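# Press three hidden keys in green-bar order

## Task

Put a hand in through the opening under the lid's orange edge and push down the three keys one at a time, with a short pause between presses. The order is the key lined up with one green bar, then the key lined up with two bars, then the key lined up with three. Pressing two keys at once, or any key out of sequence, fails the attempt. The keys sit beyond the step and lower than its top.

## Robot and tools

Robot: two arms, left_arm and right_arm. Both carry an identical five-finger right hand, so hand numbers and axes mean the same on either arm. Calibrated base positions in the scene frame are left_arm (+0.095, +0.759, +0.181) m and right_arm (-0.041, -0.549, +0.181) m, both almost unrotated. A camera stand sits behind the arms.

Frames: the scene frame has its origin at table height, halfway between the nominal bases. +z is up, +x points out over the table, and left_arm is on the +y side. Reported positions, orientations (quat_wxyz) and velocities use the scene frame. Offsets you send use the current Hand target's own axes. The hand point is 0.05 m in front of the palm and 0.15 m out from the wrist face. Its +z runs along the straight fingers, +y points out of the palm, and +x runs across the palm away from the thumb. Straight fingertips extend 0.06 to 0.07 m past the point along +z and sit 0.06 m behind it along -y. A wrist bracket on the little-finger side can also strike things. The wrist may hang below the hand point, so it can touch a surface before the fingers do.

The 28-number row, every value in [-1, 1], always covers both arms: left dx, dy, dz, rx, ry, rz; then the left hand's little, ring, middle, index, thumb_bend, thumb_turn, force_limit, speed; then the same 14 for the right arm. The six pose numbers are an offset from that arm's Hand target as it stood when the action or move began, not an absolute pose. 1.0 means 0.6 m or 180 degrees, and rx, ry, rz form one rotation vector. Sending all six as 0 asks again for the current Hand target. The hand numbers are absolute targets, not offsets. For the fingers and thumb_bend, +1 is straight and -1 is curled. For thumb_turn, +1 is beside the palm and -1 is across in front of it. force_limit scales linearly from about 0 N at -1 to 10 N at +1 (15 N on the two thumb motors). speed rises from near zero at -1 to full at +0.48 and stays full above that. No value means 'unchanged', so to leave a hand alone, resend the last eight hand numbers you actually sent it. If you have not sent any yet, send its hand_measured values followed by its hand_force_limit and hand_speed.

Tools:
- execute_actions(actions, cameras): actions is a list of actions; each action is a table of up to 15 rows, one per 1/30 s step, and a short table repeats its last row. Every row in an action is measured from the pose at the action's start. Images come back only for an empty list or when cameras requests them.
- move(target, speed, blend, stop_force, zero, blocking, cameras): target is one row or up to 15 rows, and every row is an offset from the same starting Hand targets. speed is the path's top speed in m/s, from 0.002 to 3.2 (default 0.25); turning is capped at twice that in rad/s. blend is a corner radius in m for lists (0 means stop at each corner). stop_force, 4 to 120 N, ends an arm's path once its wrist sensor feels that much push against its travel. zero (true by default) re-zeroes before the move. blocking=false returns early but cannot be combined with stop_force. Moves do not steer around obstacles, and a move cannot last beyond 10 s.
- wait(seconds 0 to 10), stop(), zoom_image(camera, region [x0,y0,x1,y1] in pixels, at most 504 by 504), show_instructions(), zero_wrist_force(arm), finished_scene(scene 1 or 2).
Cameras: cam_head_left, cam_head_right, cam_high, cam_low, cam_left_wrist, cam_right_wrist, each 896x504; ["all"] shows every one.

Results list each arm's end_effector_position (m), quat, velocities, Hand target (the last command after clipping, which the next offsets build on), Joint positions and torques, Wrist force, Wrist torque and the peak force since the last report. They also give hand_measured, hand_stopped_by (moving, target, force, stalled, fault), hand_load_n (positive means pushed open), and hand_force_limit and hand_speed. A move adds a 'move:' line reporting done, off_target, moving, held or fault, plus limits such as paced or held. Done means within 3 mm and 2 degrees; it does not mean nothing was touched. MOTOR HOT warns of heating, and the scene number comes last.

Limits and cautions: each step, orientation commands are clipped to within 32 degrees of the measured orientation. The hand point often stops short of its target; to close the gap, send the remaining distance as an offset. The arms are stiff, so aiming even slightly past a firm surface can cause a fault. Touching at 150 N (roughly ±25 N), or reaching a joint torque limit (290, 290, 132, 47.5, 47.5, 47.5 N m), stops the arm for 10 s. Motors reaching 85 °C brake the arm for 30 to 60 s. Do not let the two arms touch; the clearance check does not always catch it.

For this task, press each key with a slow, short downward move, preferably using a modest stop_force. Release it by sending a target back above the hand point before going to the next key. Do not let fingers or the wrist rest on a neighbouring key, and do not bang the lid or the step. Call finished_scene only after all three presses are done.

Each tool is called after "Request:" as name([rows], argument=value, ...), one row to a line, values as JSON.

Reference images:

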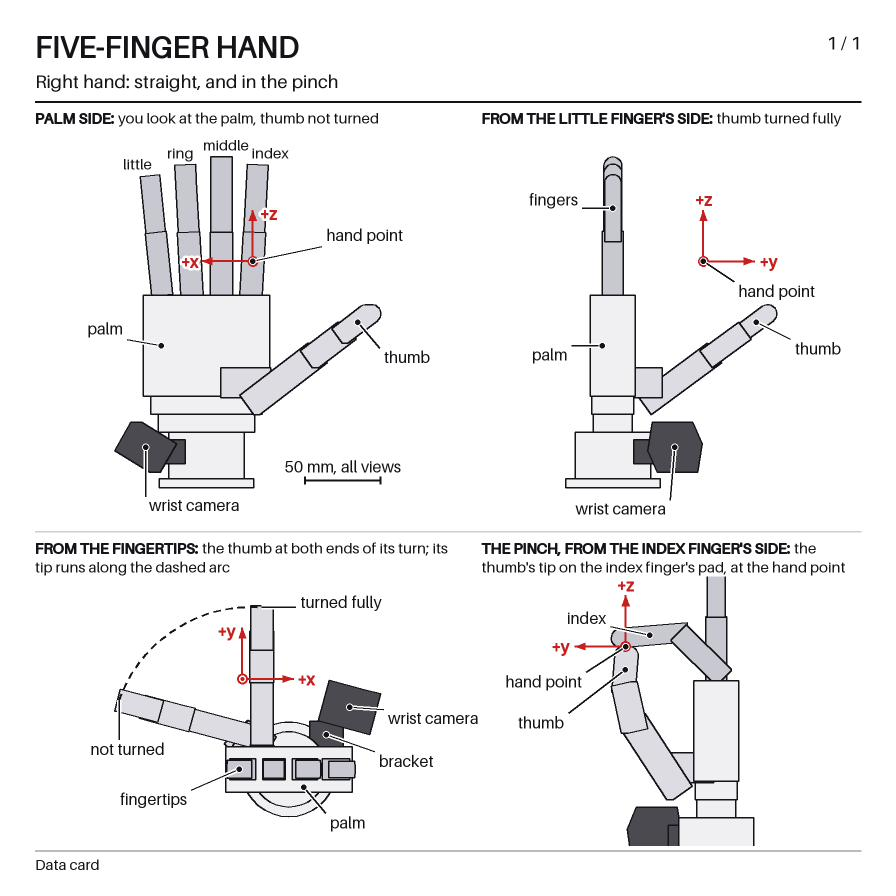

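## Session

Request:
execute_actions(actions=[])

Request:
zoom_image(camera="cam_head_left", region=[480, 220, 680, 380])

Scene clock: 0.00 s.
left_arm: end_effector_position=(-0.0930, +1.1918, +0.9055) hand_measured=(+1.000, +1.000, +1.000, +1.000, +1.000, +1.000) hand_load_n=(+0.0, +0.0, +0.0, +0.0, +0.0, +0.0) hand_stopped_by=(target, target, target, target, target, target) hand_force_limit=0.00 hand_speed=-0.80 end_effector_quat_wxyz=(-0.077, +0.759, -0.644, -0.058) | right_arm: end_effector_position=(-0.0111, -1.0810, +0.7371) hand_measured=(+1.000, +1.000, +1.000, +1.000, +1.000, +1.000) hand_load_n=(+0.0, +0.0, +0.0, +0.0, +0.0, +0.0) hand_stopped_by=(target, target, target, target, target, target) hand_force_limit=0.00 hand_speed=-0.80 end_effector_quat_wxyz=(+0.012, +0.789, +0.611, +0.065)
Joint positions: left_arm=[1.457 -1.686 1.296 1.768 1.556 -1.869] | right_arm=[-2.036 -1.533 1.512 1.699 1.492 -1.777]
Joint velocities: within noise
Joint torques (N m): no reading
Wrist force (N): no reading
Wrist torque (N m): no reading
Wrist force, peak (N): no reading
Hand target: left_arm -0.0930, +1.1918, +0.9055; -0.077, +0.759, -0.644, -0.058 | right_arm -0.0111, -1.0810, +0.7371; +0.012, +0.789, +0.611, +0.065

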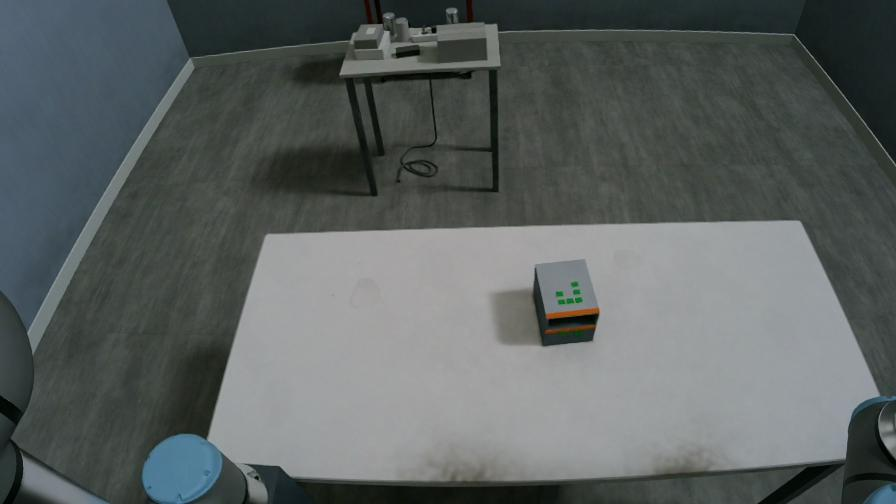

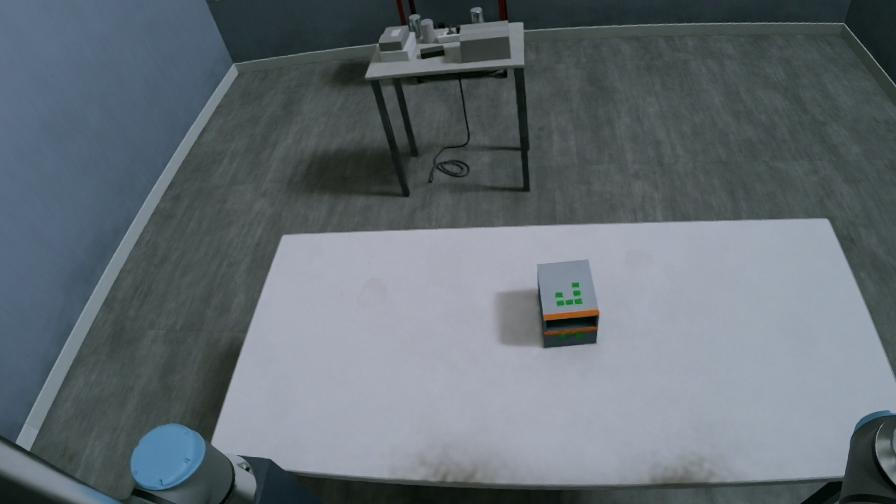

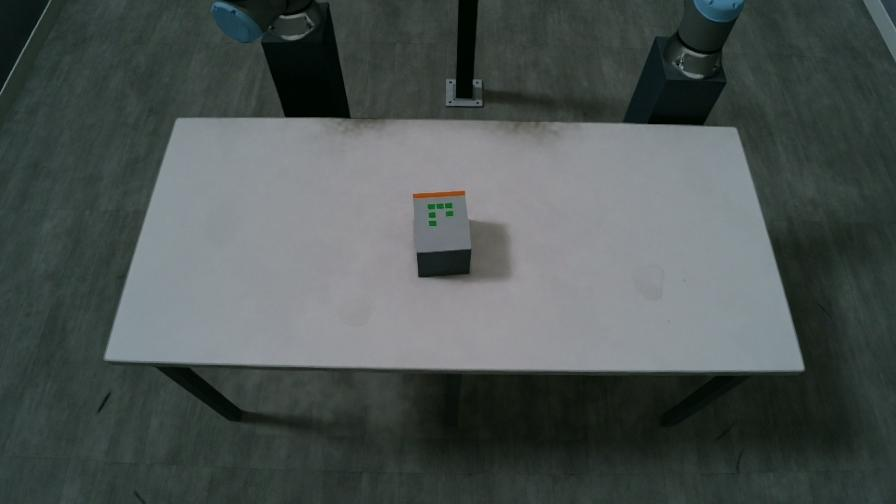

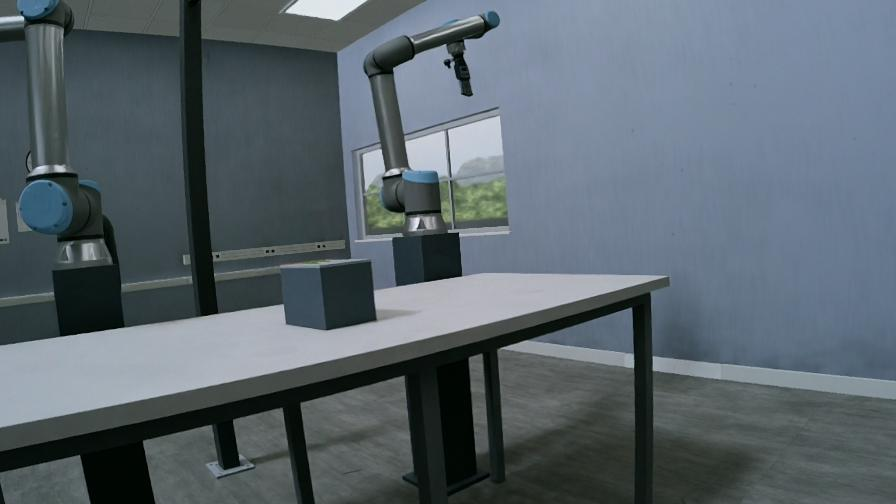

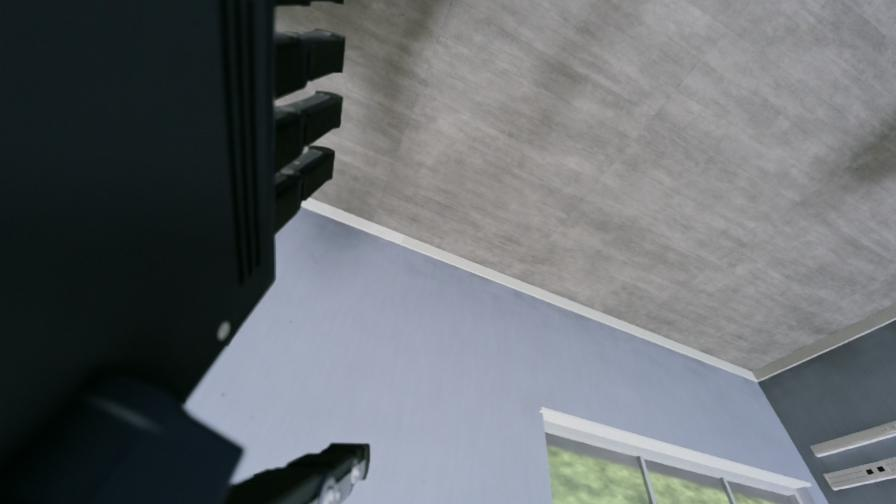

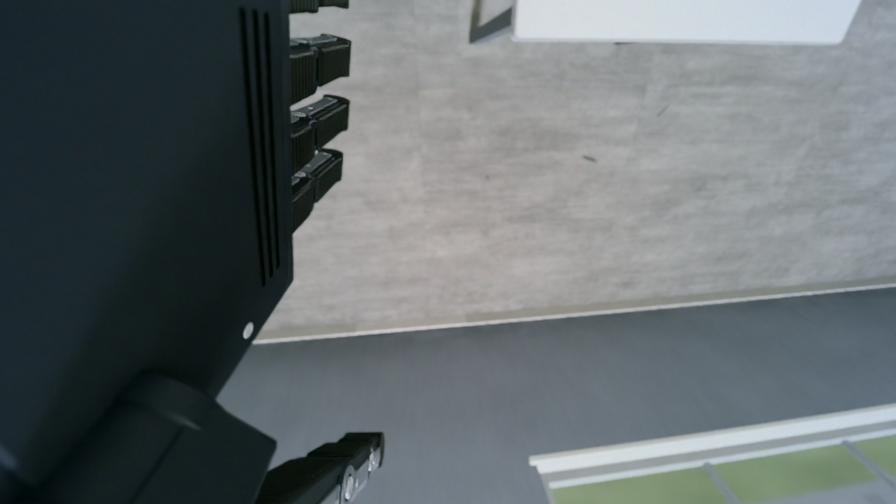

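Scaled by 2.520 from the camera's 896x504 image, which has a finer 1280x720 frame.

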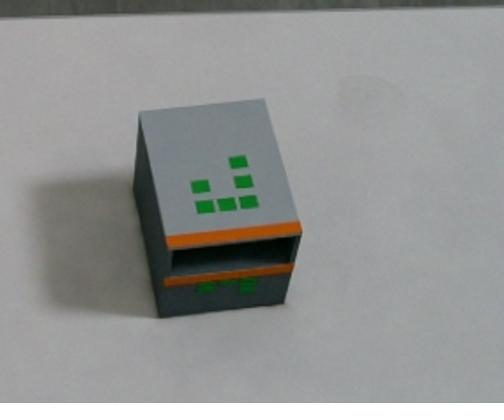

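Request:
move(target=[0,0,0,0,0,0,1,1,1,1,1,1,0,-0.8,0.867,0.597,0.265,0.0367,0.041,-0.4132,1,1,1,1,1,1,0,-0.8], speed=0.45)

Request:
zoom_image(camera="cam_high", region=[370, 150, 500, 290])

Request:
zoom_image(camera="cam_head_left", region=[500, 240, 660, 370])

Scene clock: 66.57 s.
left_arm: end_effector_position=(-0.0930, +1.1918, +0.9055) hand_measured=(+1.000, +1.000, +1.000, +1.000, +1.000, +1.000) hand_load_n=(+0.0, +0.0, +0.0, +0.0, +0.0, +0.0) hand_stopped_by=(target, target, target, target, target, target) hand_force_limit=0.00 hand_speed=-0.80 end_effector_quat_wxyz=(-0.077, +0.759, -0.644, -0.058) | right_arm: end_effector_position=(+0.4793, -0.6595, +0.6607) hand_measured=(+1.000, +1.000, +1.000, +1.000, +1.000, +1.000) hand_load_n=(+0.0, +0.0, +0.0, +0.0, +0.0, +0.0) hand_stopped_by=(target, target, target, target, target, target) hand_force_limit=0.00 hand_speed=-0.80 end_effector_quat_wxyz=(-0.030, +0.253, +0.965, +0.059)
Joint positions: left_arm=[1.457 -1.686 1.296 1.768 1.556 -1.869] | right_arm=[-0.732 -1.529 1.642 1.565 1.492 -1.782]
Joint torques (N m): left_arm=[-0.59 -24.93 -37.13 4.2 -0.25 -1.54] | right_arm=[23.52 -31.07 -51.06 6.84 2.44 3.49]
Wrist force (N): left_arm=[-0.2 -0.2 0.2] | right_arm=[-0.1 -0.4 0.3]
Wrist torque (N m): left_arm=[-0.05 0.03 -0.02] | right_arm=[-0.08 0.00 -0.06]
Wrist force, peak (N): left_arm=[-0.1 -0.7 -0.2] | right_arm=[-0.7 -1.4 0.0]
Hand target: left_arm -0.0930, +1.1918, +0.9055; -0.077, +0.759, -0.644, -0.058 | right_arm +0.4795, -0.6595, +0.6607; -0.030, +0.253, +0.965, +0.059
Off the commanded pose: left_arm 0.000 m, 0 deg | right_arm 0.000 m, 0 deg.
move: done

Scaled by 3.600 from the camera's 896x504 image, which has a finer 1280x720 frame.
This view is cut from an older image: the scene may have changed since it was taken.

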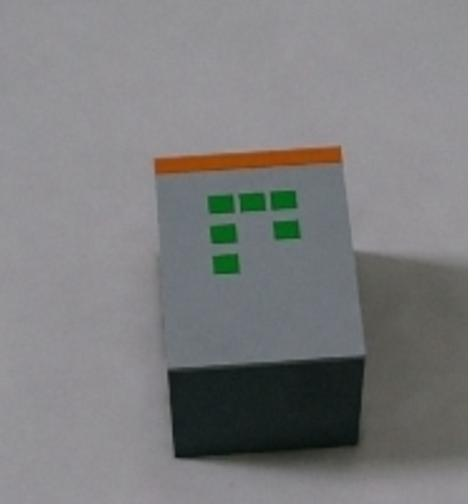

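Scaled by 3.150 from the camera's 896x504 image, which has a finer 1280x720 frame.
This view is cut from an older image: the scene may have changed since it was taken.

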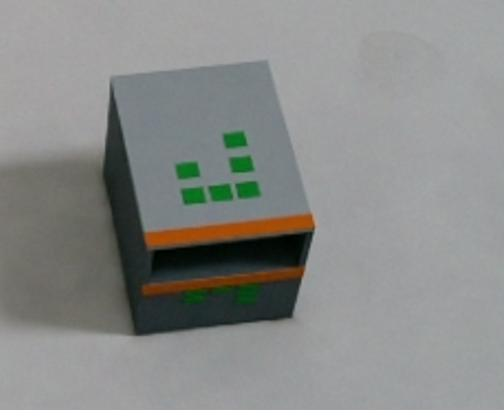

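Request:
move(target=[0,0,0,0,0,0,1,1,1,1,1,1,0,-0.8,0.563,0.603,0.295,0.0587,0.0656,-0.6611,1,1,1,1,1,1,0,-0.8], speed=0.45)

Scene clock: 104.90 s.
left_arm: end_effector_position=(-0.0930, +1.1918, +0.9055) hand_measured=(+1.000, +1.000, +1.000, +1.000, +1.000, +1.000) hand_load_n=(+0.0, +0.0, +0.0, +0.0, +0.0, +0.0) hand_stopped_by=(target, target, target, target, target, target) hand_force_limit=0.00 hand_speed=-0.80 end_effector_quat_wxyz=(-0.077, +0.759, -0.644, -0.058) | right_arm: end_effector_position=(+0.3590, -0.1600, +0.5507) hand_measured=(+1.000, +1.000, +1.000, +1.000, +1.000, +1.000) hand_load_n=(+0.0, +0.0, +0.0, +0.0, +0.0, +0.0) hand_stopped_by=(target, target, target, target, target, target) hand_force_limit=0.00 hand_speed=-0.80 end_effector_quat_wxyz=(+0.066, +0.709, -0.702, -0.003)
Joint positions: left_arm=[1.457 -1.686 1.296 1.768 1.556 -1.869] | right_arm=[0.37 -1.303 1.577 1.42 1.617 -2.768]
Joint torques (N m): left_arm=[0.51 -25.74 -39.1 4.15 -0.04 -1.81] | right_arm=[14.56 -43.04 -49.84 7.01 2.76 -4.73]
Wrist force (N): left_arm=[0.0 -0.4 0.2] | right_arm=[0.1 -0.2 0.0]
Wrist torque (N m): left_arm=[-0.08 -0.01 -0.01] | right_arm=[-0.02 -0.03 0.10]
Wrist force, peak (N): left_arm=[-0.3 -0.8 0.0] | right_arm=[0.7 -1.0 0.4]
Hand target: left_arm -0.0930, +1.1918, +0.9055; -0.077, +0.759, -0.644, -0.058 | right_arm +0.3590, -0.1598, +0.5507; +0.066, +0.709, -0.702, -0.003
Off the commanded pose: left_arm 0.000 m, 0 deg | right_arm 0.000 m, 0 deg.
move: done

Request:
move([
  [0,0,0,0,0,0,1,1,1,1,1,1,0,-0.8,-0.2615,-0.2487,0.6423,0.5021,-0.1079,-0.0815,1,1,1,1,1,1,0,-0.8],
  [0,0,0,0,0,0,1,1,1,1,1,1,0,-0.8,-0.2838,-0.333,0.7913,0.5021,-0.1079,-0.0815,1,1,1,1,1,1,0,-0.8],
], speed=[0.35, 0.15], blend=[0.02, 0], cameras=["cam_head_left","cam_right_wrist"])

Request:
zoom_image(camera="cam_head_left", region=[510, 290, 650, 420])

Scene clock: 141.70 s.
left_arm: end_effector_position=(-0.0930, +1.1918, +0.9055) hand_measured=(+1.000, +1.000, +1.000, +1.000, +1.000, +1.000) hand_load_n=(+0.0, +0.0, +0.0, +0.0, +0.0, +0.0) hand_stopped_by=(target, target, target, target, target, target) hand_force_limit=0.00 hand_speed=-0.80 end_effector_quat_wxyz=(-0.077, +0.759, -0.644, -0.058) | right_arm: end_effector_position=(+0.5089, -0.0311, +0.0457) hand_measured=(+1.000, +1.000, +1.000, +1.000, +1.000, +1.000) hand_load_n=(+0.0, +0.0, +0.5, +0.0, +0.0, -0.5) hand_stopped_by=(target, target, target, target, target, target) hand_force_limit=0.00 hand_speed=-0.80 end_effector_quat_wxyz=(-0.561, +0.612, -0.412, +0.377)
Joint positions: left_arm=[1.457 -1.686 1.296 1.768 1.556 -1.869] | right_arm=[0.523 -0.834 2.277 -1.355 1.716 -3.128]
Joint torques (N m): left_arm=[-0.31 -25.41 -38.98 4.29 -0.1 -2.07] | right_arm=[-13.48 -49.54 -20.02 -4.53 -2.9 -4.86]
Wrist force (N): left_arm=[-0.2 -0.2 0.3] | right_arm=[0.6 -0.4 0.3]
Wrist torque (N m): left_arm=[-0.06 0.01 -0.01] | right_arm=[-0.36 -0.35 -0.18]
Wrist force, peak (N): left_arm=[-0.3 -0.7 0.4] | right_arm=[0.6 0.5 1.1]
Hand target: left_arm -0.0930, +1.1918, +0.9055; -0.077, +0.759, -0.644, -0.058 | right_arm +0.5090, -0.0311, +0.0455; -0.561, +0.612, -0.412, +0.377
Off the commanded pose: left_arm 0.000 m, 0 deg | right_arm 0.000 m, 0 deg.
move: done
Images, in order (width x height): cam_head_left 896x504, cam_right_wrist 896x504.

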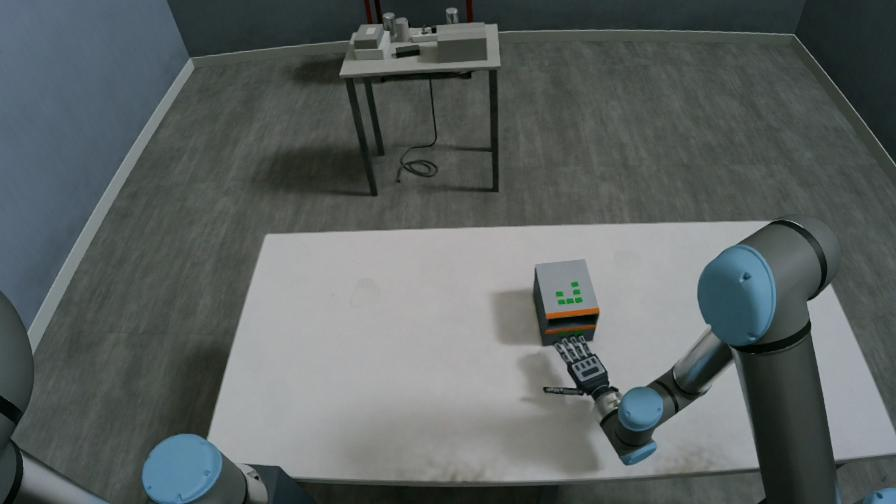

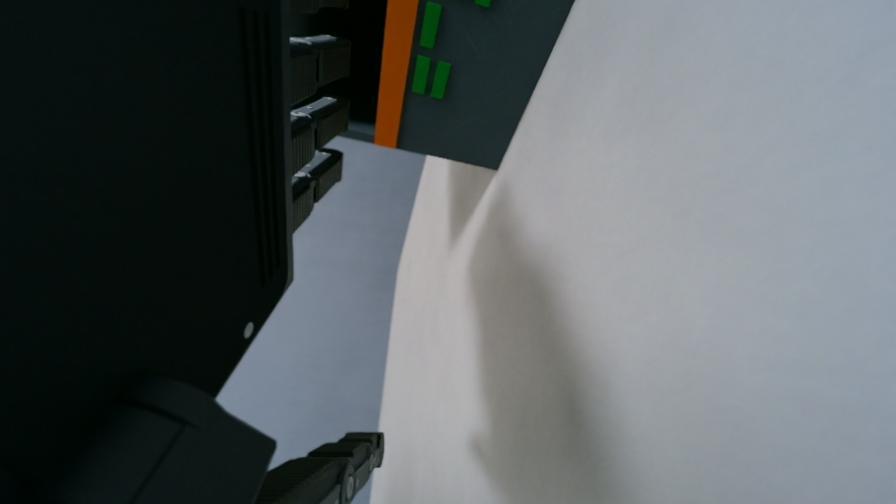

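Scaled by 3.600 from the camera's 896x504 image, which has a finer 1280x720 frame.

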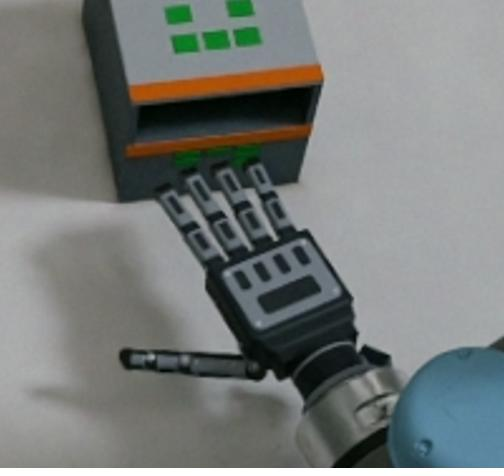

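Request:
move([
  [0,0,0,0,0,0,1,1,1,1,1,1,0,-0.8,0.0506,-0.0128,0.1454,0,0,0,1,1,1,1,1,1,0,-0.8],
  [0,0,0,0,0,0,1,1,1,1,1,1,0,-0.8,0.0816,-0.016,0.2406,0,0,0,1,1,1,1,1,1,0,-0.8],
], speed=[0.08, 0.04], stop_force=6, cameras=["cam_head_left","cam_right_wrist"])

Request:
zoom_image(camera="cam_head_left", region=[520, 290, 620, 370])

Scene clock: 163.27 s.
left_arm: end_effector_position=(-0.0930, +1.1918, +0.9055) hand_measured=(+1.000, +1.000, +1.000, +1.000, +1.000, +1.000) hand_load_n=(+0.0, +0.0, +0.0, +0.0, +0.0, +0.0) hand_stopped_by=(target, target, target, target, target, target) hand_force_limit=0.00 hand_speed=-0.80 end_effector_quat_wxyz=(-0.077, +0.759, -0.644, -0.058) | right_arm: end_effector_position=(+0.6615, -0.0218, +0.0424) hand_measured=(+1.000, +1.000, +1.000, +1.000, +1.000, +1.000) hand_load_n=(+0.0, +0.0, +0.0, +0.0, +0.0, -0.5) hand_stopped_by=(target, target, target, target, target, target) hand_force_limit=0.00 hand_speed=-0.80 end_effector_quat_wxyz=(-0.561, +0.612, -0.412, +0.377)
Joint positions: left_arm=[1.457 -1.686 1.296 1.768 1.556 -1.869] | right_arm=[0.407 -0.777 2.05 -1.186 1.602 -3.138]
Joint torques (N m): left_arm=[-0.31 -26.22 -39.4 4.21 -0.54 -2.15] | right_arm=[-14.56 -61.9 -26.29 0.26 -2.81 -4.62]
Wrist force (N): left_arm=[-0.1 -0.3 0.0] | right_arm=[0.2 -0.5 0.8]
Wrist torque (N m): left_arm=[-0.06 0.02 -0.01] | right_arm=[-0.42 -0.30 -0.22]
Wrist force, peak (N): left_arm=[0.0 -0.6 0.4] | right_arm=[0.8 -0.5 1.5]
Hand target: left_arm -0.0930, +1.1918, +0.9055; -0.077, +0.759, -0.644, -0.058 | right_arm +0.6615, -0.0218, +0.0424; -0.561, +0.612, -0.412, +0.377
Off the commanded pose: left_arm 0.000 m, 0 deg | right_arm 0.000 m, 0 deg.
move: done
Images, in order (width x height): cam_head_left 896x504, cam_right_wrist 896x504.

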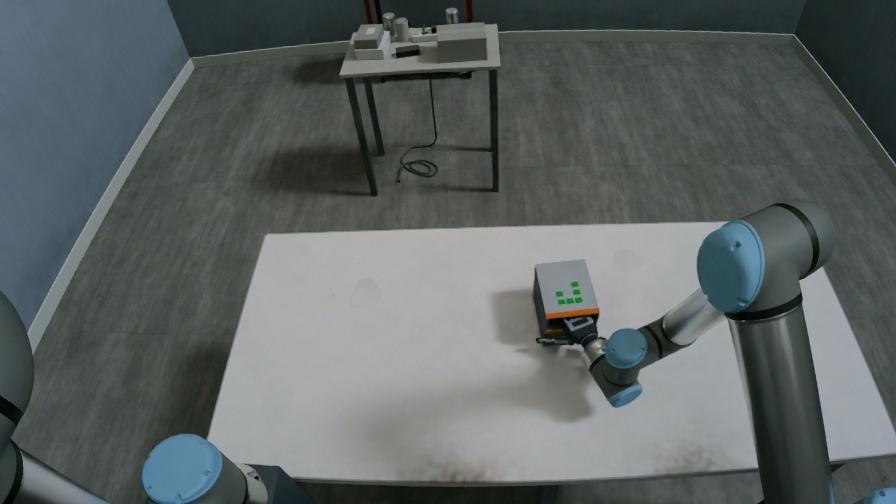

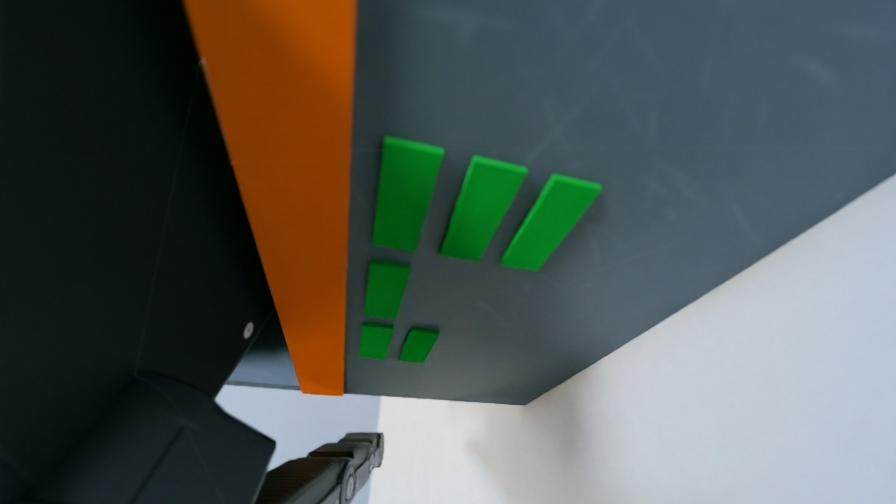

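Scaled by 5.040 from the camera's 896x504 image, which has a finer 1280x720 frame.

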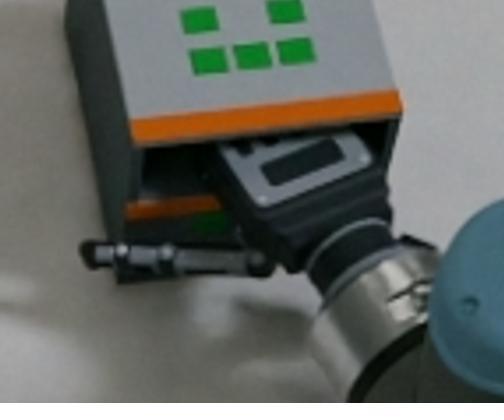

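Request:
execute_actions([
  [[0,0,0,0,0,0,1,1,1,1,1,1,0,-0.8,0,0,0,0,0,0,1,0.65,1,1,1,1,0.2,-0.8]],
])

Request:
execute_actions([
  [[0,0,0,0,0,0,1,1,1,1,1,1,0,-0.8,0,0,0,0,0,0,1,0.1,1,1,1,1,0.4,-0.88]],
])

Request:
execute_actions([
  [[0,0,0,0,0,0,1,1,1,1,1,1,0,-0.8,0,0,0,0,0,0,1,0.05,1,1,1,1,0.6,-0.92]],
])

Scene clock: 175.90 s.
left_arm: end_effector_position=(-0.0930, +1.1918, +0.9055) hand_measured=(+1.000, +1.000, +1.000, +1.000, +1.000, +1.000) hand_load_n=(+0.0, +0.0, +0.0, +0.0, +0.0, +0.0) hand_stopped_by=(target, target, target, target, target, target) hand_force_limit=0.00 hand_speed=-0.80 end_effector_quat_wxyz=(-0.077, +0.759, -0.644, -0.058) | right_arm: end_effector_position=(+0.6615, -0.0218, +0.0424) hand_measured=(+1.000, +0.652, +1.000, +1.000, +1.000, +1.000) hand_load_n=(+0.0, +4.0, +0.0, +0.0, +0.5, +0.0) hand_stopped_by=(target, target, target, target, target, target) hand_force_limit=0.20 hand_speed=-0.80 end_effector_quat_wxyz=(-0.561, +0.612, -0.412, +0.377)
Joint positions: left_arm=[1.457 -1.686 1.296 1.768 1.556 -1.869] | right_arm=[0.407 -0.777 2.05 -1.186 1.602 -3.138]
Joint torques (N m): left_arm=[-2.62 -28.44 -39.58 4.39 -0.56 -2.23] | right_arm=[-12.33 -59.44 -21.08 0.28 -2.91 -4.38]
Wrist force (N): left_arm=[-0.2 -0.1 0.1] | right_arm=[0.2 -3.0 2.6]
Wrist torque (N m): left_arm=[-0.03 0.02 -0.01] | right_arm=[-0.36 -0.37 -0.32]
Wrist force, peak (N): left_arm=[-0.2 -0.7 0.0] | right_arm=[0.3 -3.3 2.6]
Hand target: left_arm -0.0930, +1.1918, +0.9055; -0.077, +0.759, -0.644, -0.058 | right_arm +0.6615, -0.0218, +0.0424; -0.561, +0.612, -0.412, +0.377
Off the commanded pose: left_arm 0.000 m, 0 deg | right_arm 0.000 m, 0 deg.

Scene clock: 176.63 s.
left_arm: end_effector_position=(-0.0930, +1.1918, +0.9055) hand_measured=(+1.000, +1.000, +1.000, +1.000, +1.000, +1.000) hand_load_n=(+0.0, +0.0, +0.0, +0.0, +0.0, +0.0) hand_stopped_by=(target, target, target, target, target, target) hand_force_limit=0.00 hand_speed=-0.80 end_effector_quat_wxyz=(-0.077, +0.759, -0.644, -0.058) | right_arm: end_effector_position=(+0.6615, -0.0218, +0.0424) hand_measured=(+1.000, +0.498, +1.000, +1.000, +1.000, +1.000) hand_load_n=(+0.0, +7.0, +0.0, +0.0, +0.0, +0.0) hand_stopped_by=(target, force, target, target, target, target) hand_force_limit=0.40 hand_speed=-0.88 end_effector_quat_wxyz=(-0.561, +0.612, -0.412, +0.377)
Joint positions: left_arm=[1.457 -1.686 1.296 1.768 1.556 -1.869] | right_arm=[0.407 -0.777 2.05 -1.186 1.602 -3.138]
Joint torques (N m): left_arm=[-1.5 -28.65 -39.77 4.31 -0.15 -2.15] | right_arm=[-11.9 -59.17 -9.89 0.17 -2.64 -4.41]
Wrist force (N): left_arm=[-0.1 -0.1 0.3] | right_arm=[0.5 -5.1 3.3]
Wrist torque (N m): left_arm=[-0.05 0.00 -0.01] | right_arm=[-0.24 -0.42 -0.41]
Wrist force, peak (N): left_arm=[-0.3 -0.3 0.4] | right_arm=[0.2 -5.3 3.9]
Hand target: left_arm -0.0930, +1.1918, +0.9055; -0.077, +0.759, -0.644, -0.058 | right_arm +0.6615, -0.0218, +0.0424; -0.561, +0.612, -0.412, +0.377
Off the commanded pose: left_arm 0.000 m, 0 deg | right_arm 0.000 m, 0 deg.

Scene clock: 177.33 s.
left_arm: end_effector_position=(-0.0930, +1.1918, +0.9055) hand_measured=(+1.000, +1.000, +1.000, +1.000, +1.000, +1.000) hand_load_n=(+0.0, +0.0, +0.0, +0.0, -0.5, +0.0) hand_stopped_by=(target, target, target, target, target, target) hand_force_limit=0.00 hand_speed=-0.80 end_effector_quat_wxyz=(-0.077, +0.759, -0.644, -0.058) | right_arm: end_effector_position=(+0.6615, -0.0218, +0.0424) hand_measured=(+1.000, +0.494, +1.000, +1.000, +1.000, +1.000) hand_load_n=(+0.0, +10.0, +0.0, +0.0, +0.0, +0.0) hand_stopped_by=(target, force, target, target, target, target) hand_force_limit=0.60 hand_speed=-0.92 end_effector_quat_wxyz=(-0.561, +0.612, -0.412, +0.377)
Joint positions: left_arm=[1.457 -1.686 1.296 1.768 1.556 -1.869] | right_arm=[0.407 -0.777 2.05 -1.186 1.602 -3.138]
Joint torques (N m): left_arm=[-1.28 -27.65 -40.71 4.55 -0.2 -2.48] | right_arm=[-10.13 -60.31 0.51 0.14 -2.97 -4.51]
Wrist force (N): left_arm=[0.1 -0.3 0.0] | right_arm=[0.6 -6.4 4.6]
Wrist torque (N m): left_arm=[-0.05 -0.02 0.00] | right_arm=[-0.18 -0.48 -0.46]
Wrist force, peak (N): left_arm=[0.0 -0.4 0.5] | right_arm=[0.5 -7.1 4.9]
Hand target: left_arm -0.0930, +1.1918, +0.9055; -0.077, +0.759, -0.644, -0.058 | right_arm +0.6615, -0.0218, +0.0424; -0.561, +0.612, -0.412, +0.377
Off the commanded pose: left_arm 0.000 m, 0 deg | right_arm 0.000 m, 0 deg.

Ring key bottomed at the same position as before (0.494). Now release, middle, then little.

Request:
execute_actions([
  [[0,0,0,0,0,0,1,1,1,1,1,1,0,-0.8,0,0,0,0,0,0,1,1,1,1,1,1,0.6,-0.6]],
])

Request:
execute_actions([
  [[0,0,0,0,0,0,1,1,1,1,1,1,0,-0.8,0,0,0,0,0,0,1,1,0.65,1,1,1,0.2,-0.8]],
])

Request:
execute_actions([
  [[0,0,0,0,0,0,1,1,1,1,1,1,0,-0.8,0,0,0,0,0,0,1,1,0.2,1,1,1,0.4,-0.88]],
])

Request:
execute_actions([
  [[0,0,0,0,0,0,1,1,1,1,1,1,0,-0.8,0,0,0,0,0,0,1,1,0.15,1,1,1,0.6,-0.92]],
])

Scene clock: 185.77 s.
left_arm: end_effector_position=(-0.0930, +1.1918, +0.9055) hand_measured=(+1.000, +1.000, +1.000, +1.000, +1.000, +1.000) hand_load_n=(+0.0, +0.0, +0.0, +0.0, +0.0, -0.5) hand_stopped_by=(target, target, target, target, target, target) hand_force_limit=0.00 hand_speed=-0.80 end_effector_quat_wxyz=(-0.077, +0.759, -0.644, -0.058) | right_arm: end_effector_position=(+0.6614, -0.0219, +0.0423) hand_measured=(+1.000, +1.000, +1.000, +1.000, +1.000, +1.000) hand_load_n=(+0.0, +0.0, +0.0, +0.0, +0.0, -0.5) hand_stopped_by=(target, target, target, target, target, target) hand_force_limit=0.60 hand_speed=-0.60 end_effector_quat_wxyz=(-0.561, +0.612, -0.412, +0.377)
Joint positions: left_arm=[1.457 -1.686 1.296 1.768 1.556 -1.869] | right_arm=[0.407 -0.777 2.051 -1.186 1.602 -3.138]
Joint torques (N m): left_arm=[-1.59 -26.67 -40.57 4.35 0.06 -2.11] | right_arm=[7.87 -65.65 -25.31 -0.64 -2.73 -3.43]
Wrist force (N): left_arm=[-0.2 -0.3 0.4] | right_arm=[0.3 0.0 0.5]
Wrist torque (N m): left_arm=[-0.07 0.02 -0.02] | right_arm=[-0.32 -0.30 -0.19]
Wrist force, peak (N): left_arm=[-0.2 -0.6 0.4] | right_arm=[0.3 -6.9 5.1]
Hand target: left_arm -0.0930, +1.1918, +0.9055; -0.077, +0.759, -0.644, -0.058 | right_arm +0.6615, -0.0218, +0.0424; -0.561, +0.612, -0.412, +0.377
Off the commanded pose: left_arm 0.000 m, 0 deg | right_arm 0.000 m, 0 deg.

Scene clock: 186.67 s.
left_arm: end_effector_position=(-0.0930, +1.1918, +0.9055) hand_measured=(+1.000, +1.000, +1.000, +1.000, +1.000, +1.000) hand_load_n=(+0.0, +0.0, +0.0, +0.0, +0.0, +0.0) hand_stopped_by=(target, target, target, target, target, target) hand_force_limit=0.00 hand_speed=-0.80 end_effector_quat_wxyz=(-0.077, +0.759, -0.644, -0.058) | right_arm: end_effector_position=(+0.6615, -0.0218, +0.0424) hand_measured=(+1.000, +1.000, +0.652, +1.000, +1.000, +1.000) hand_load_n=(+0.0, +0.0, +3.0, +0.0, +0.0, -0.5) hand_stopped_by=(target, target, target, target, target, target) hand_force_limit=0.20 hand_speed=-0.80 end_effector_quat_wxyz=(-0.561, +0.612, -0.412, +0.377)
Joint positions: left_arm=[1.457 -1.686 1.296 1.768 1.556 -1.869] | right_arm=[0.407 -0.777 2.05 -1.186 1.602 -3.138]
Joint torques (N m): left_arm=[-0.06 -28.82 -40.61 4.56 -0.59 -2.48] | right_arm=[8.29 -67.45 -20.24 -2.15 -2.98 -3.25]
Wrist force (N): left_arm=[-0.5 -0.2 0.0] | right_arm=[0.5 -2.7 2.2]
Wrist torque (N m): left_arm=[-0.04 0.07 -0.03] | right_arm=[-0.30 -0.36 -0.24]
Wrist force, peak (N): left_arm=[-0.3 -0.3 0.5] | right_arm=[0.3 -3.2 2.9]
Hand target: left_arm -0.0930, +1.1918, +0.9055; -0.077, +0.759, -0.644, -0.058 | right_arm +0.6615, -0.0218, +0.0424; -0.561, +0.612, -0.412, +0.377
Off the commanded pose: left_arm 0.000 m, 0 deg | right_arm 0.000 m, 0 deg.

Scene clock: 187.37 s.
left_arm: end_effector_position=(-0.0930, +1.1918, +0.9055) hand_measured=(+1.000, +1.000, +1.000, +1.000, +1.000, +1.000) hand_load_n=(+0.0, +0.0, +0.0, +0.0, +0.0, +0.0) hand_stopped_by=(target, target, target, target, target, target) hand_force_limit=0.00 hand_speed=-0.80 end_effector_quat_wxyz=(-0.077, +0.759, -0.644, -0.058) | right_arm: end_effector_position=(+0.6615, -0.0218, +0.0424) hand_measured=(+1.000, +1.000, +0.544, +1.000, +1.000, +1.000) hand_load_n=(+0.0, +0.0, +8.5, +0.0, +0.0, -0.5) hand_stopped_by=(target, target, force, target, target, target) hand_force_limit=0.40 hand_speed=-0.88 end_effector_quat_wxyz=(-0.561, +0.612, -0.412, +0.377)
Joint positions: left_arm=[1.457 -1.686 1.296 1.768 1.556 -1.869] | right_arm=[0.407 -0.777 2.05 -1.186 1.602 -3.138]
Joint torques (N m): left_arm=[-1.04 -29 -39.8 4.16 -0.47 -2.21] | right_arm=[11.36 -69.13 -8.37 1.44 -2.84 -3.09]
Wrist force (N): left_arm=[0.1 -0.1 0.2] | right_arm=[0.3 -7.2 5.3]
Wrist torque (N m): left_arm=[-0.04 -0.02 0.01] | right_arm=[-0.13 -0.40 -0.36]
Wrist force, peak (N): left_arm=[0.3 -0.3 0.6] | right_arm=[0.3 -7.9 5.6]
Hand target: left_arm -0.0930, +1.1918, +0.9055; -0.077, +0.759, -0.644, -0.058 | right_arm +0.6615, -0.0218, +0.0424; -0.561, +0.612, -0.412, +0.377
Off the commanded pose: left_arm 0.000 m, 0 deg | right_arm 0.000 m, 0 deg.

Scene clock: 188.07 s.
left_arm: end_effector_position=(-0.0930, +1.1918, +0.9055) hand_measured=(+1.000, +1.000, +1.000, +1.000, +1.000, +1.000) hand_load_n=(+0.0, +0.0, +0.0, +0.0, +0.0, +0.0) hand_stopped_by=(target, target, target, target, target, target) hand_force_limit=0.00 hand_speed=-0.80 end_effector_quat_wxyz=(-0.077, +0.759, -0.644, -0.058) | right_arm: end_effector_position=(+0.6615, -0.0218, +0.0424) hand_measured=(+1.000, +1.000, +0.544, +1.000, +1.000, +1.000) hand_load_n=(+0.0, +0.0, +9.0, +0.0, +0.0, -0.5) hand_stopped_by=(target, target, force, target, target, target) hand_force_limit=0.60 hand_speed=-0.92 end_effector_quat_wxyz=(-0.561, +0.612, -0.412, +0.377)
Joint positions: left_arm=[1.457 -1.686 1.296 1.768 1.556 -1.869] | right_arm=[0.407 -0.777 2.05 -1.186 1.602 -3.138]
Joint torques (N m): left_arm=[-1.53 -29.17 -40.27 4.61 -0.24 -2.14] | right_arm=[11.6 -70.81 0.91 3.34 -2.94 -3.22]
Wrist force (N): left_arm=[0.0 -0.1 0.3] | right_arm=[0.5 -7.1 5.0]
Wrist torque (N m): left_arm=[-0.04 -0.01 0.00] | right_arm=[-0.09 -0.42 -0.34]
Wrist force, peak (N): left_arm=[-0.3 -0.3 0.5] | right_arm=[0.4 -7.3 5.3]
Hand target: left_arm -0.0930, +1.1918, +0.9055; -0.077, +0.759, -0.644, -0.058 | right_arm +0.6615, -0.0218, +0.0424; -0.561, +0.612, -0.412, +0.377
Off the commanded pose: left_arm 0.000 m, 0 deg | right_arm 0.000 m, 0 deg.

Request:
execute_actions([
  [[0,0,0,0,0,0,1,1,1,1,1,1,0,-0.8,0,0,0,0,0,0,1,1,1,1,1,1,0.6,-0.6]],
])

Request:
execute_actions([
  [[0,0,0,0,0,0,1,1,1,1,1,1,0,-0.8,0,0,0,0,0,0,0.6,1,1,1,1,1,0.2,-0.8]],
])

Request:
execute_actions([
  [[0,0,0,0,0,0,1,1,1,1,1,1,0,-0.8,0,0,0,0,0,0,0.1,1,1,1,1,1,0.4,-0.88]],
])

Request:
execute_actions([
  [[0,0,0,0,0,0,1,1,1,1,1,1,0,-0.8,0,0,0,0,0,0,0.05,1,1,1,1,1,0.6,-0.92]],
])

Scene clock: 195.57 s.
left_arm: end_effector_position=(-0.0930, +1.1918, +0.9055) hand_measured=(+1.000, +1.000, +1.000, +1.000, +1.000, +1.000) hand_load_n=(+0.0, +0.0, +0.0, +0.0, +0.0, +0.0) hand_stopped_by=(target, target, target, target, target, target) hand_force_limit=0.00 hand_speed=-0.80 end_effector_quat_wxyz=(-0.077, +0.759, -0.644, -0.058) | right_arm: end_effector_position=(+0.6614, -0.0219, +0.0423) hand_measured=(+1.000, +1.000, +1.000, +1.000, +1.000, +1.000) hand_load_n=(+0.0, +0.0, -0.5, +0.0, +0.0, +0.0) hand_stopped_by=(target, target, target, target, target, target) hand_force_limit=0.60 hand_speed=-0.60 end_effector_quat_wxyz=(-0.561, +0.612, -0.412, +0.377)
Joint positions: left_arm=[1.457 -1.686 1.296 1.768 1.556 -1.869] | right_arm=[0.407 -0.777 2.051 -1.186 1.602 -3.138]
Joint torques (N m): left_arm=[0.58 -27.33 -39.63 4.23 -0.88 -2.13] | right_arm=[14.6 -70.99 -24.93 -4.39 -2.84 -2.04]
Wrist force (N): left_arm=[0.0 -0.3 0.1] | right_arm=[0.2 -0.6 0.6]
Wrist torque (N m): left_arm=[-0.06 -0.01 -0.01] | right_arm=[-0.41 -0.30 -0.22]
Wrist force, peak (N): left_arm=[-0.1 -0.5 0.5] | right_arm=[0.3 -7.9 5.0]
Hand target: left_arm -0.0930, +1.1918, +0.9055; -0.077, +0.759, -0.644, -0.058 | right_arm +0.6615, -0.0218, +0.0424; -0.561, +0.612, -0.412, +0.377
Off the commanded pose: left_arm 0.000 m, 0 deg | right_arm 0.000 m, 0 deg.

Scene clock: 196.57 s.
left_arm: end_effector_position=(-0.0930, +1.1918, +0.9055) hand_measured=(+1.000, +1.000, +1.000, +1.000, +1.000, +1.000) hand_load_n=(+0.0, +0.0, +0.0, +0.0, +0.0, +0.0) hand_stopped_by=(target, target, target, target, target, target) hand_force_limit=0.00 hand_speed=-0.80 end_effector_quat_wxyz=(-0.077, +0.759, -0.644, -0.058) | right_arm: end_effector_position=(+0.6615, -0.0218, +0.0424) hand_measured=(+0.600, +1.000, +1.000, +1.000, +1.000, +1.000) hand_load_n=(+1.0, +0.0, +0.0, +0.0, +0.0, +0.0) hand_stopped_by=(target, target, target, target, target, target) hand_force_limit=0.20 hand_speed=-0.80 end_effector_quat_wxyz=(-0.561, +0.612, -0.412, +0.377)
Joint positions: left_arm=[1.457 -1.686 1.296 1.768 1.556 -1.869] | right_arm=[0.407 -0.777 2.05 -1.186 1.602 -3.138]
Joint torques (N m): left_arm=[-1.32 -28.81 -40.54 4.43 -0.47 -2] | right_arm=[10.59 -72.66 -25.62 -3.87 -2.67 -2.04]
Wrist force (N): left_arm=[0.0 -0.3 0.3] | right_arm=[0.2 -1.2 1.1]
Wrist torque (N m): left_arm=[-0.08 -0.01 -0.01] | right_arm=[-0.37 -0.31 -0.27]
Wrist force, peak (N): left_arm=[-0.5 -0.2 0.3] | right_arm=[0.4 -1.3 1.1]
Hand target: left_arm -0.0930, +1.1918, +0.9055; -0.077, +0.759, -0.644, -0.058 | right_arm +0.6615, -0.0218, +0.0424; -0.561, +0.612, -0.412, +0.377
Off the commanded pose: left_arm 0.000 m, 0 deg | right_arm 0.000 m, 0 deg.

Scene clock: 197.47 s.
left_arm: end_effector_position=(-0.0930, +1.1918, +0.9055) hand_measured=(+1.000, +1.000, +1.000, +1.000, +1.000, +1.000) hand_load_n=(+0.0, +0.0, +0.0, +0.0, +0.0, +0.0) hand_stopped_by=(target, target, target, target, target, target) hand_force_limit=0.00 hand_speed=-0.80 end_effector_quat_wxyz=(-0.077, +0.759, -0.644, -0.058) | right_arm: end_effector_position=(+0.6615, -0.0218, +0.0424) hand_measured=(+0.392, +1.000, +1.000, +1.000, +1.000, +1.000) hand_load_n=(+7.0, +0.0, +0.0, +0.0, +0.0, -0.5) hand_stopped_by=(force, target, target, target, target, target) hand_force_limit=0.40 hand_speed=-0.88 end_effector_quat_wxyz=(-0.561, +0.612, -0.412, +0.377)
Joint positions: left_arm=[1.457 -1.686 1.296 1.768 1.556 -1.869] | right_arm=[0.407 -0.777 2.05 -1.186 1.602 -3.138]
Joint torques (N m): left_arm=[-0.31 -26.04 -40.34 4.45 -0.56 -2.3] | right_arm=[11.76 -71.08 -15.43 0.42 -2.65 -2.24]
Wrist force (N): left_arm=[0.0 -0.1 0.1] | right_arm=[0.4 -6.9 1.8]
Wrist torque (N m): left_arm=[-0.04 0.00 0.00] | right_arm=[-0.18 -0.36 -0.66]
Wrist force, peak (N): left_arm=[-0.2 -0.2 0.5] | right_arm=[0.5 -7.3 2.1]
Hand target: left_arm -0.0930, +1.1918, +0.9055; -0.077, +0.759, -0.644, -0.058 | right_arm +0.6615, -0.0218, +0.0424; -0.561, +0.612, -0.412, +0.377
Off the commanded pose: left_arm 0.000 m, 0 deg | right_arm 0.000 m, 0 deg.

Scene clock: 198.17 s.
left_arm: end_effector_position=(-0.0930, +1.1918, +0.9055) hand_measured=(+1.000, +1.000, +1.000, +1.000, +1.000, +1.000) hand_load_n=(+0.0, +0.0, +0.0, +0.0, +0.0, +0.0) hand_stopped_by=(target, target, target, target, target, target) hand_force_limit=0.00 hand_speed=-0.80 end_effector_quat_wxyz=(-0.077, +0.759, -0.644, -0.058) | right_arm: end_effector_position=(+0.6615, -0.0218, +0.0424) hand_measured=(+0.386, +1.000, +1.000, +1.000, +1.000, +1.000) hand_load_n=(+9.0, +0.0, +0.0, +0.0, +0.0, -0.5) hand_stopped_by=(force, target, target, target, target, target) hand_force_limit=0.60 hand_speed=-0.92 end_effector_quat_wxyz=(-0.561, +0.612, -0.412, +0.377)
Joint positions: left_arm=[1.457 -1.686 1.296 1.768 1.556 -1.869] | right_arm=[0.407 -0.777 2.05 -1.186 1.602 -3.138]
Joint torques (N m): left_arm=[0.3 -27.95 -40.27 4.47 -0.24 -1.95] | right_arm=[12.06 -70.32 -7.99 2.69 -2.82 -1.83]
Wrist force (N): left_arm=[-0.1 -0.5 0.5] | right_arm=[0.6 -8.9 2.2]
Wrist torque (N m): left_arm=[-0.11 -0.01 -0.02] | right_arm=[-0.14 -0.41 -0.78]
Wrist force, peak (N): left_arm=[-0.1 -0.5 0.5] | right_arm=[0.8 -9.1 2.0]
Hand target: left_arm -0.0930, +1.1918, +0.9055; -0.077, +0.759, -0.644, -0.058 | right_arm +0.6615, -0.0218, +0.0424; -0.561, +0.612, -0.412, +0.377
Off the commanded pose: left_arm 0.000 m, 0 deg | right_arm 0.000 m, 0 deg.

Request:
execute_actions([
  [[0,0,0,0,0,0,1,1,1,1,1,1,0,-0.8,0,0,0,0,0,0,1,1,1,1,1,1,0.6,-0.6]],
])

Request:
move(target=[0,0,0,0,0,0,1,1,1,1,1,1,0,-0.8,-0.0823,0.022,-0.2527,0,0,0,1,1,1,1,1,1,0.6,-0.6], speed=0.15)

Request:
finished_scene(scene=2)

Scene clock: 204.07 s.
left_arm: end_effector_position=(-0.0930, +1.1918, +0.9055) hand_measured=(+1.000, +1.000, +1.000, +1.000, +1.000, +1.000) hand_load_n=(+0.0, +0.0, +0.0, +0.0, +0.0, +0.0) hand_stopped_by=(target, target, target, target, target, target) hand_force_limit=0.00 hand_speed=-0.80 end_effector_quat_wxyz=(-0.077, +0.759, -0.644, -0.058) | right_arm: end_effector_position=(+0.6614, -0.0219, +0.0424) hand_measured=(+1.000, +1.000, +1.000, +1.000, +1.000, +1.000) hand_load_n=(+0.0, -0.5, +0.0, +0.0, +0.0, +0.0) hand_stopped_by=(target, target, target, target, target, target) hand_force_limit=0.60 hand_speed=-0.60 end_effector_quat_wxyz=(-0.561, +0.612, -0.412, +0.377)
Joint positions: left_arm=[1.457 -1.686 1.296 1.768 1.556 -1.869] | right_arm=[0.407 -0.777 2.051 -1.186 1.602 -3.138]
Joint torques (N m): left_arm=[-1.67 -28.8 -40.76 4.64 -0.77 -2.16] | right_arm=[10.91 -73.12 -25.07 -4.41 -2.74 -1.39]
Wrist force (N): left_arm=[0.0 -0.3 0.3] | right_arm=[0.4 -0.5 0.7]
Wrist torque (N m): left_arm=[-0.07 -0.01 -0.01] | right_arm=[-0.42 -0.33 -0.20]
Wrist force, peak (N): left_arm=[-0.2 -0.4 0.7] | right_arm=[0.6 -9.2 2.2]
Hand target: left_arm -0.0930, +1.1918, +0.9055; -0.077, +0.759, -0.644, -0.058 | right_arm +0.6615, -0.0218, +0.0424; -0.561, +0.612, -0.412, +0.377
Off the commanded pose: left_arm 0.000 m, 0 deg | right_arm 0.000 m, 0 deg.

Scene clock: 205.77 s.
left_arm: end_effector_position=(-0.0930, +1.1918, +0.9055) hand_measured=(+1.000, +1.000, +1.000, +1.000, +1.000, +1.000) hand_load_n=(+0.0, +0.0, +0.0, +0.0, +0.0, +0.0) hand_stopped_by=(target, target, target, target, target, target) hand_force_limit=0.00 hand_speed=-0.80 end_effector_quat_wxyz=(-0.077, +0.759, -0.644, -0.058) | right_arm: end_effector_position=(+0.5022, -0.0335, +0.0425) hand_measured=(+1.000, +1.000, +1.000, +1.000, +1.000, +1.000) hand_load_n=(+0.0, +0.0, +0.0, +0.0, +0.0, +0.0) hand_stopped_by=(target, target, target, target, target, target) hand_force_limit=0.60 hand_speed=-0.60 end_effector_quat_wxyz=(-0.561, +0.612, -0.412, +0.377)
Joint positions: left_arm=[1.457 -1.686 1.296 1.768 1.556 -1.869] | right_arm=[0.525 -0.828 2.287 -1.371 1.719 -3.128]
Joint torques (N m): left_arm=[-4.15 -28.06 -40.98 4.47 -0.58 -2.13] | right_arm=[17.35 -69.9 2.09 -4.3 2.95 3.33]
Wrist force (N): left_arm=[0.0 -0.2 0.1] | right_arm=[0.3 -0.3 0.9]
Wrist torque (N m): left_arm=[-0.05 0.00 -0.01] | right_arm=[-0.37 -0.32 -0.35]
Wrist force, peak (N): left_arm=[-0.3 -0.1 0.5] | right_arm=[0.6 -0.8 1.6]
Hand target: left_arm -0.0930, +1.1918, +0.9055; -0.077, +0.759, -0.644, -0.058 | right_arm +0.5019, -0.0335, +0.0425; -0.561, +0.612, -0.412, +0.377
Off the commanded pose: left_arm 0.000 m, 0 deg | right_arm 0.000 m, 0 deg.
move: done

The scene is finished: the task was done.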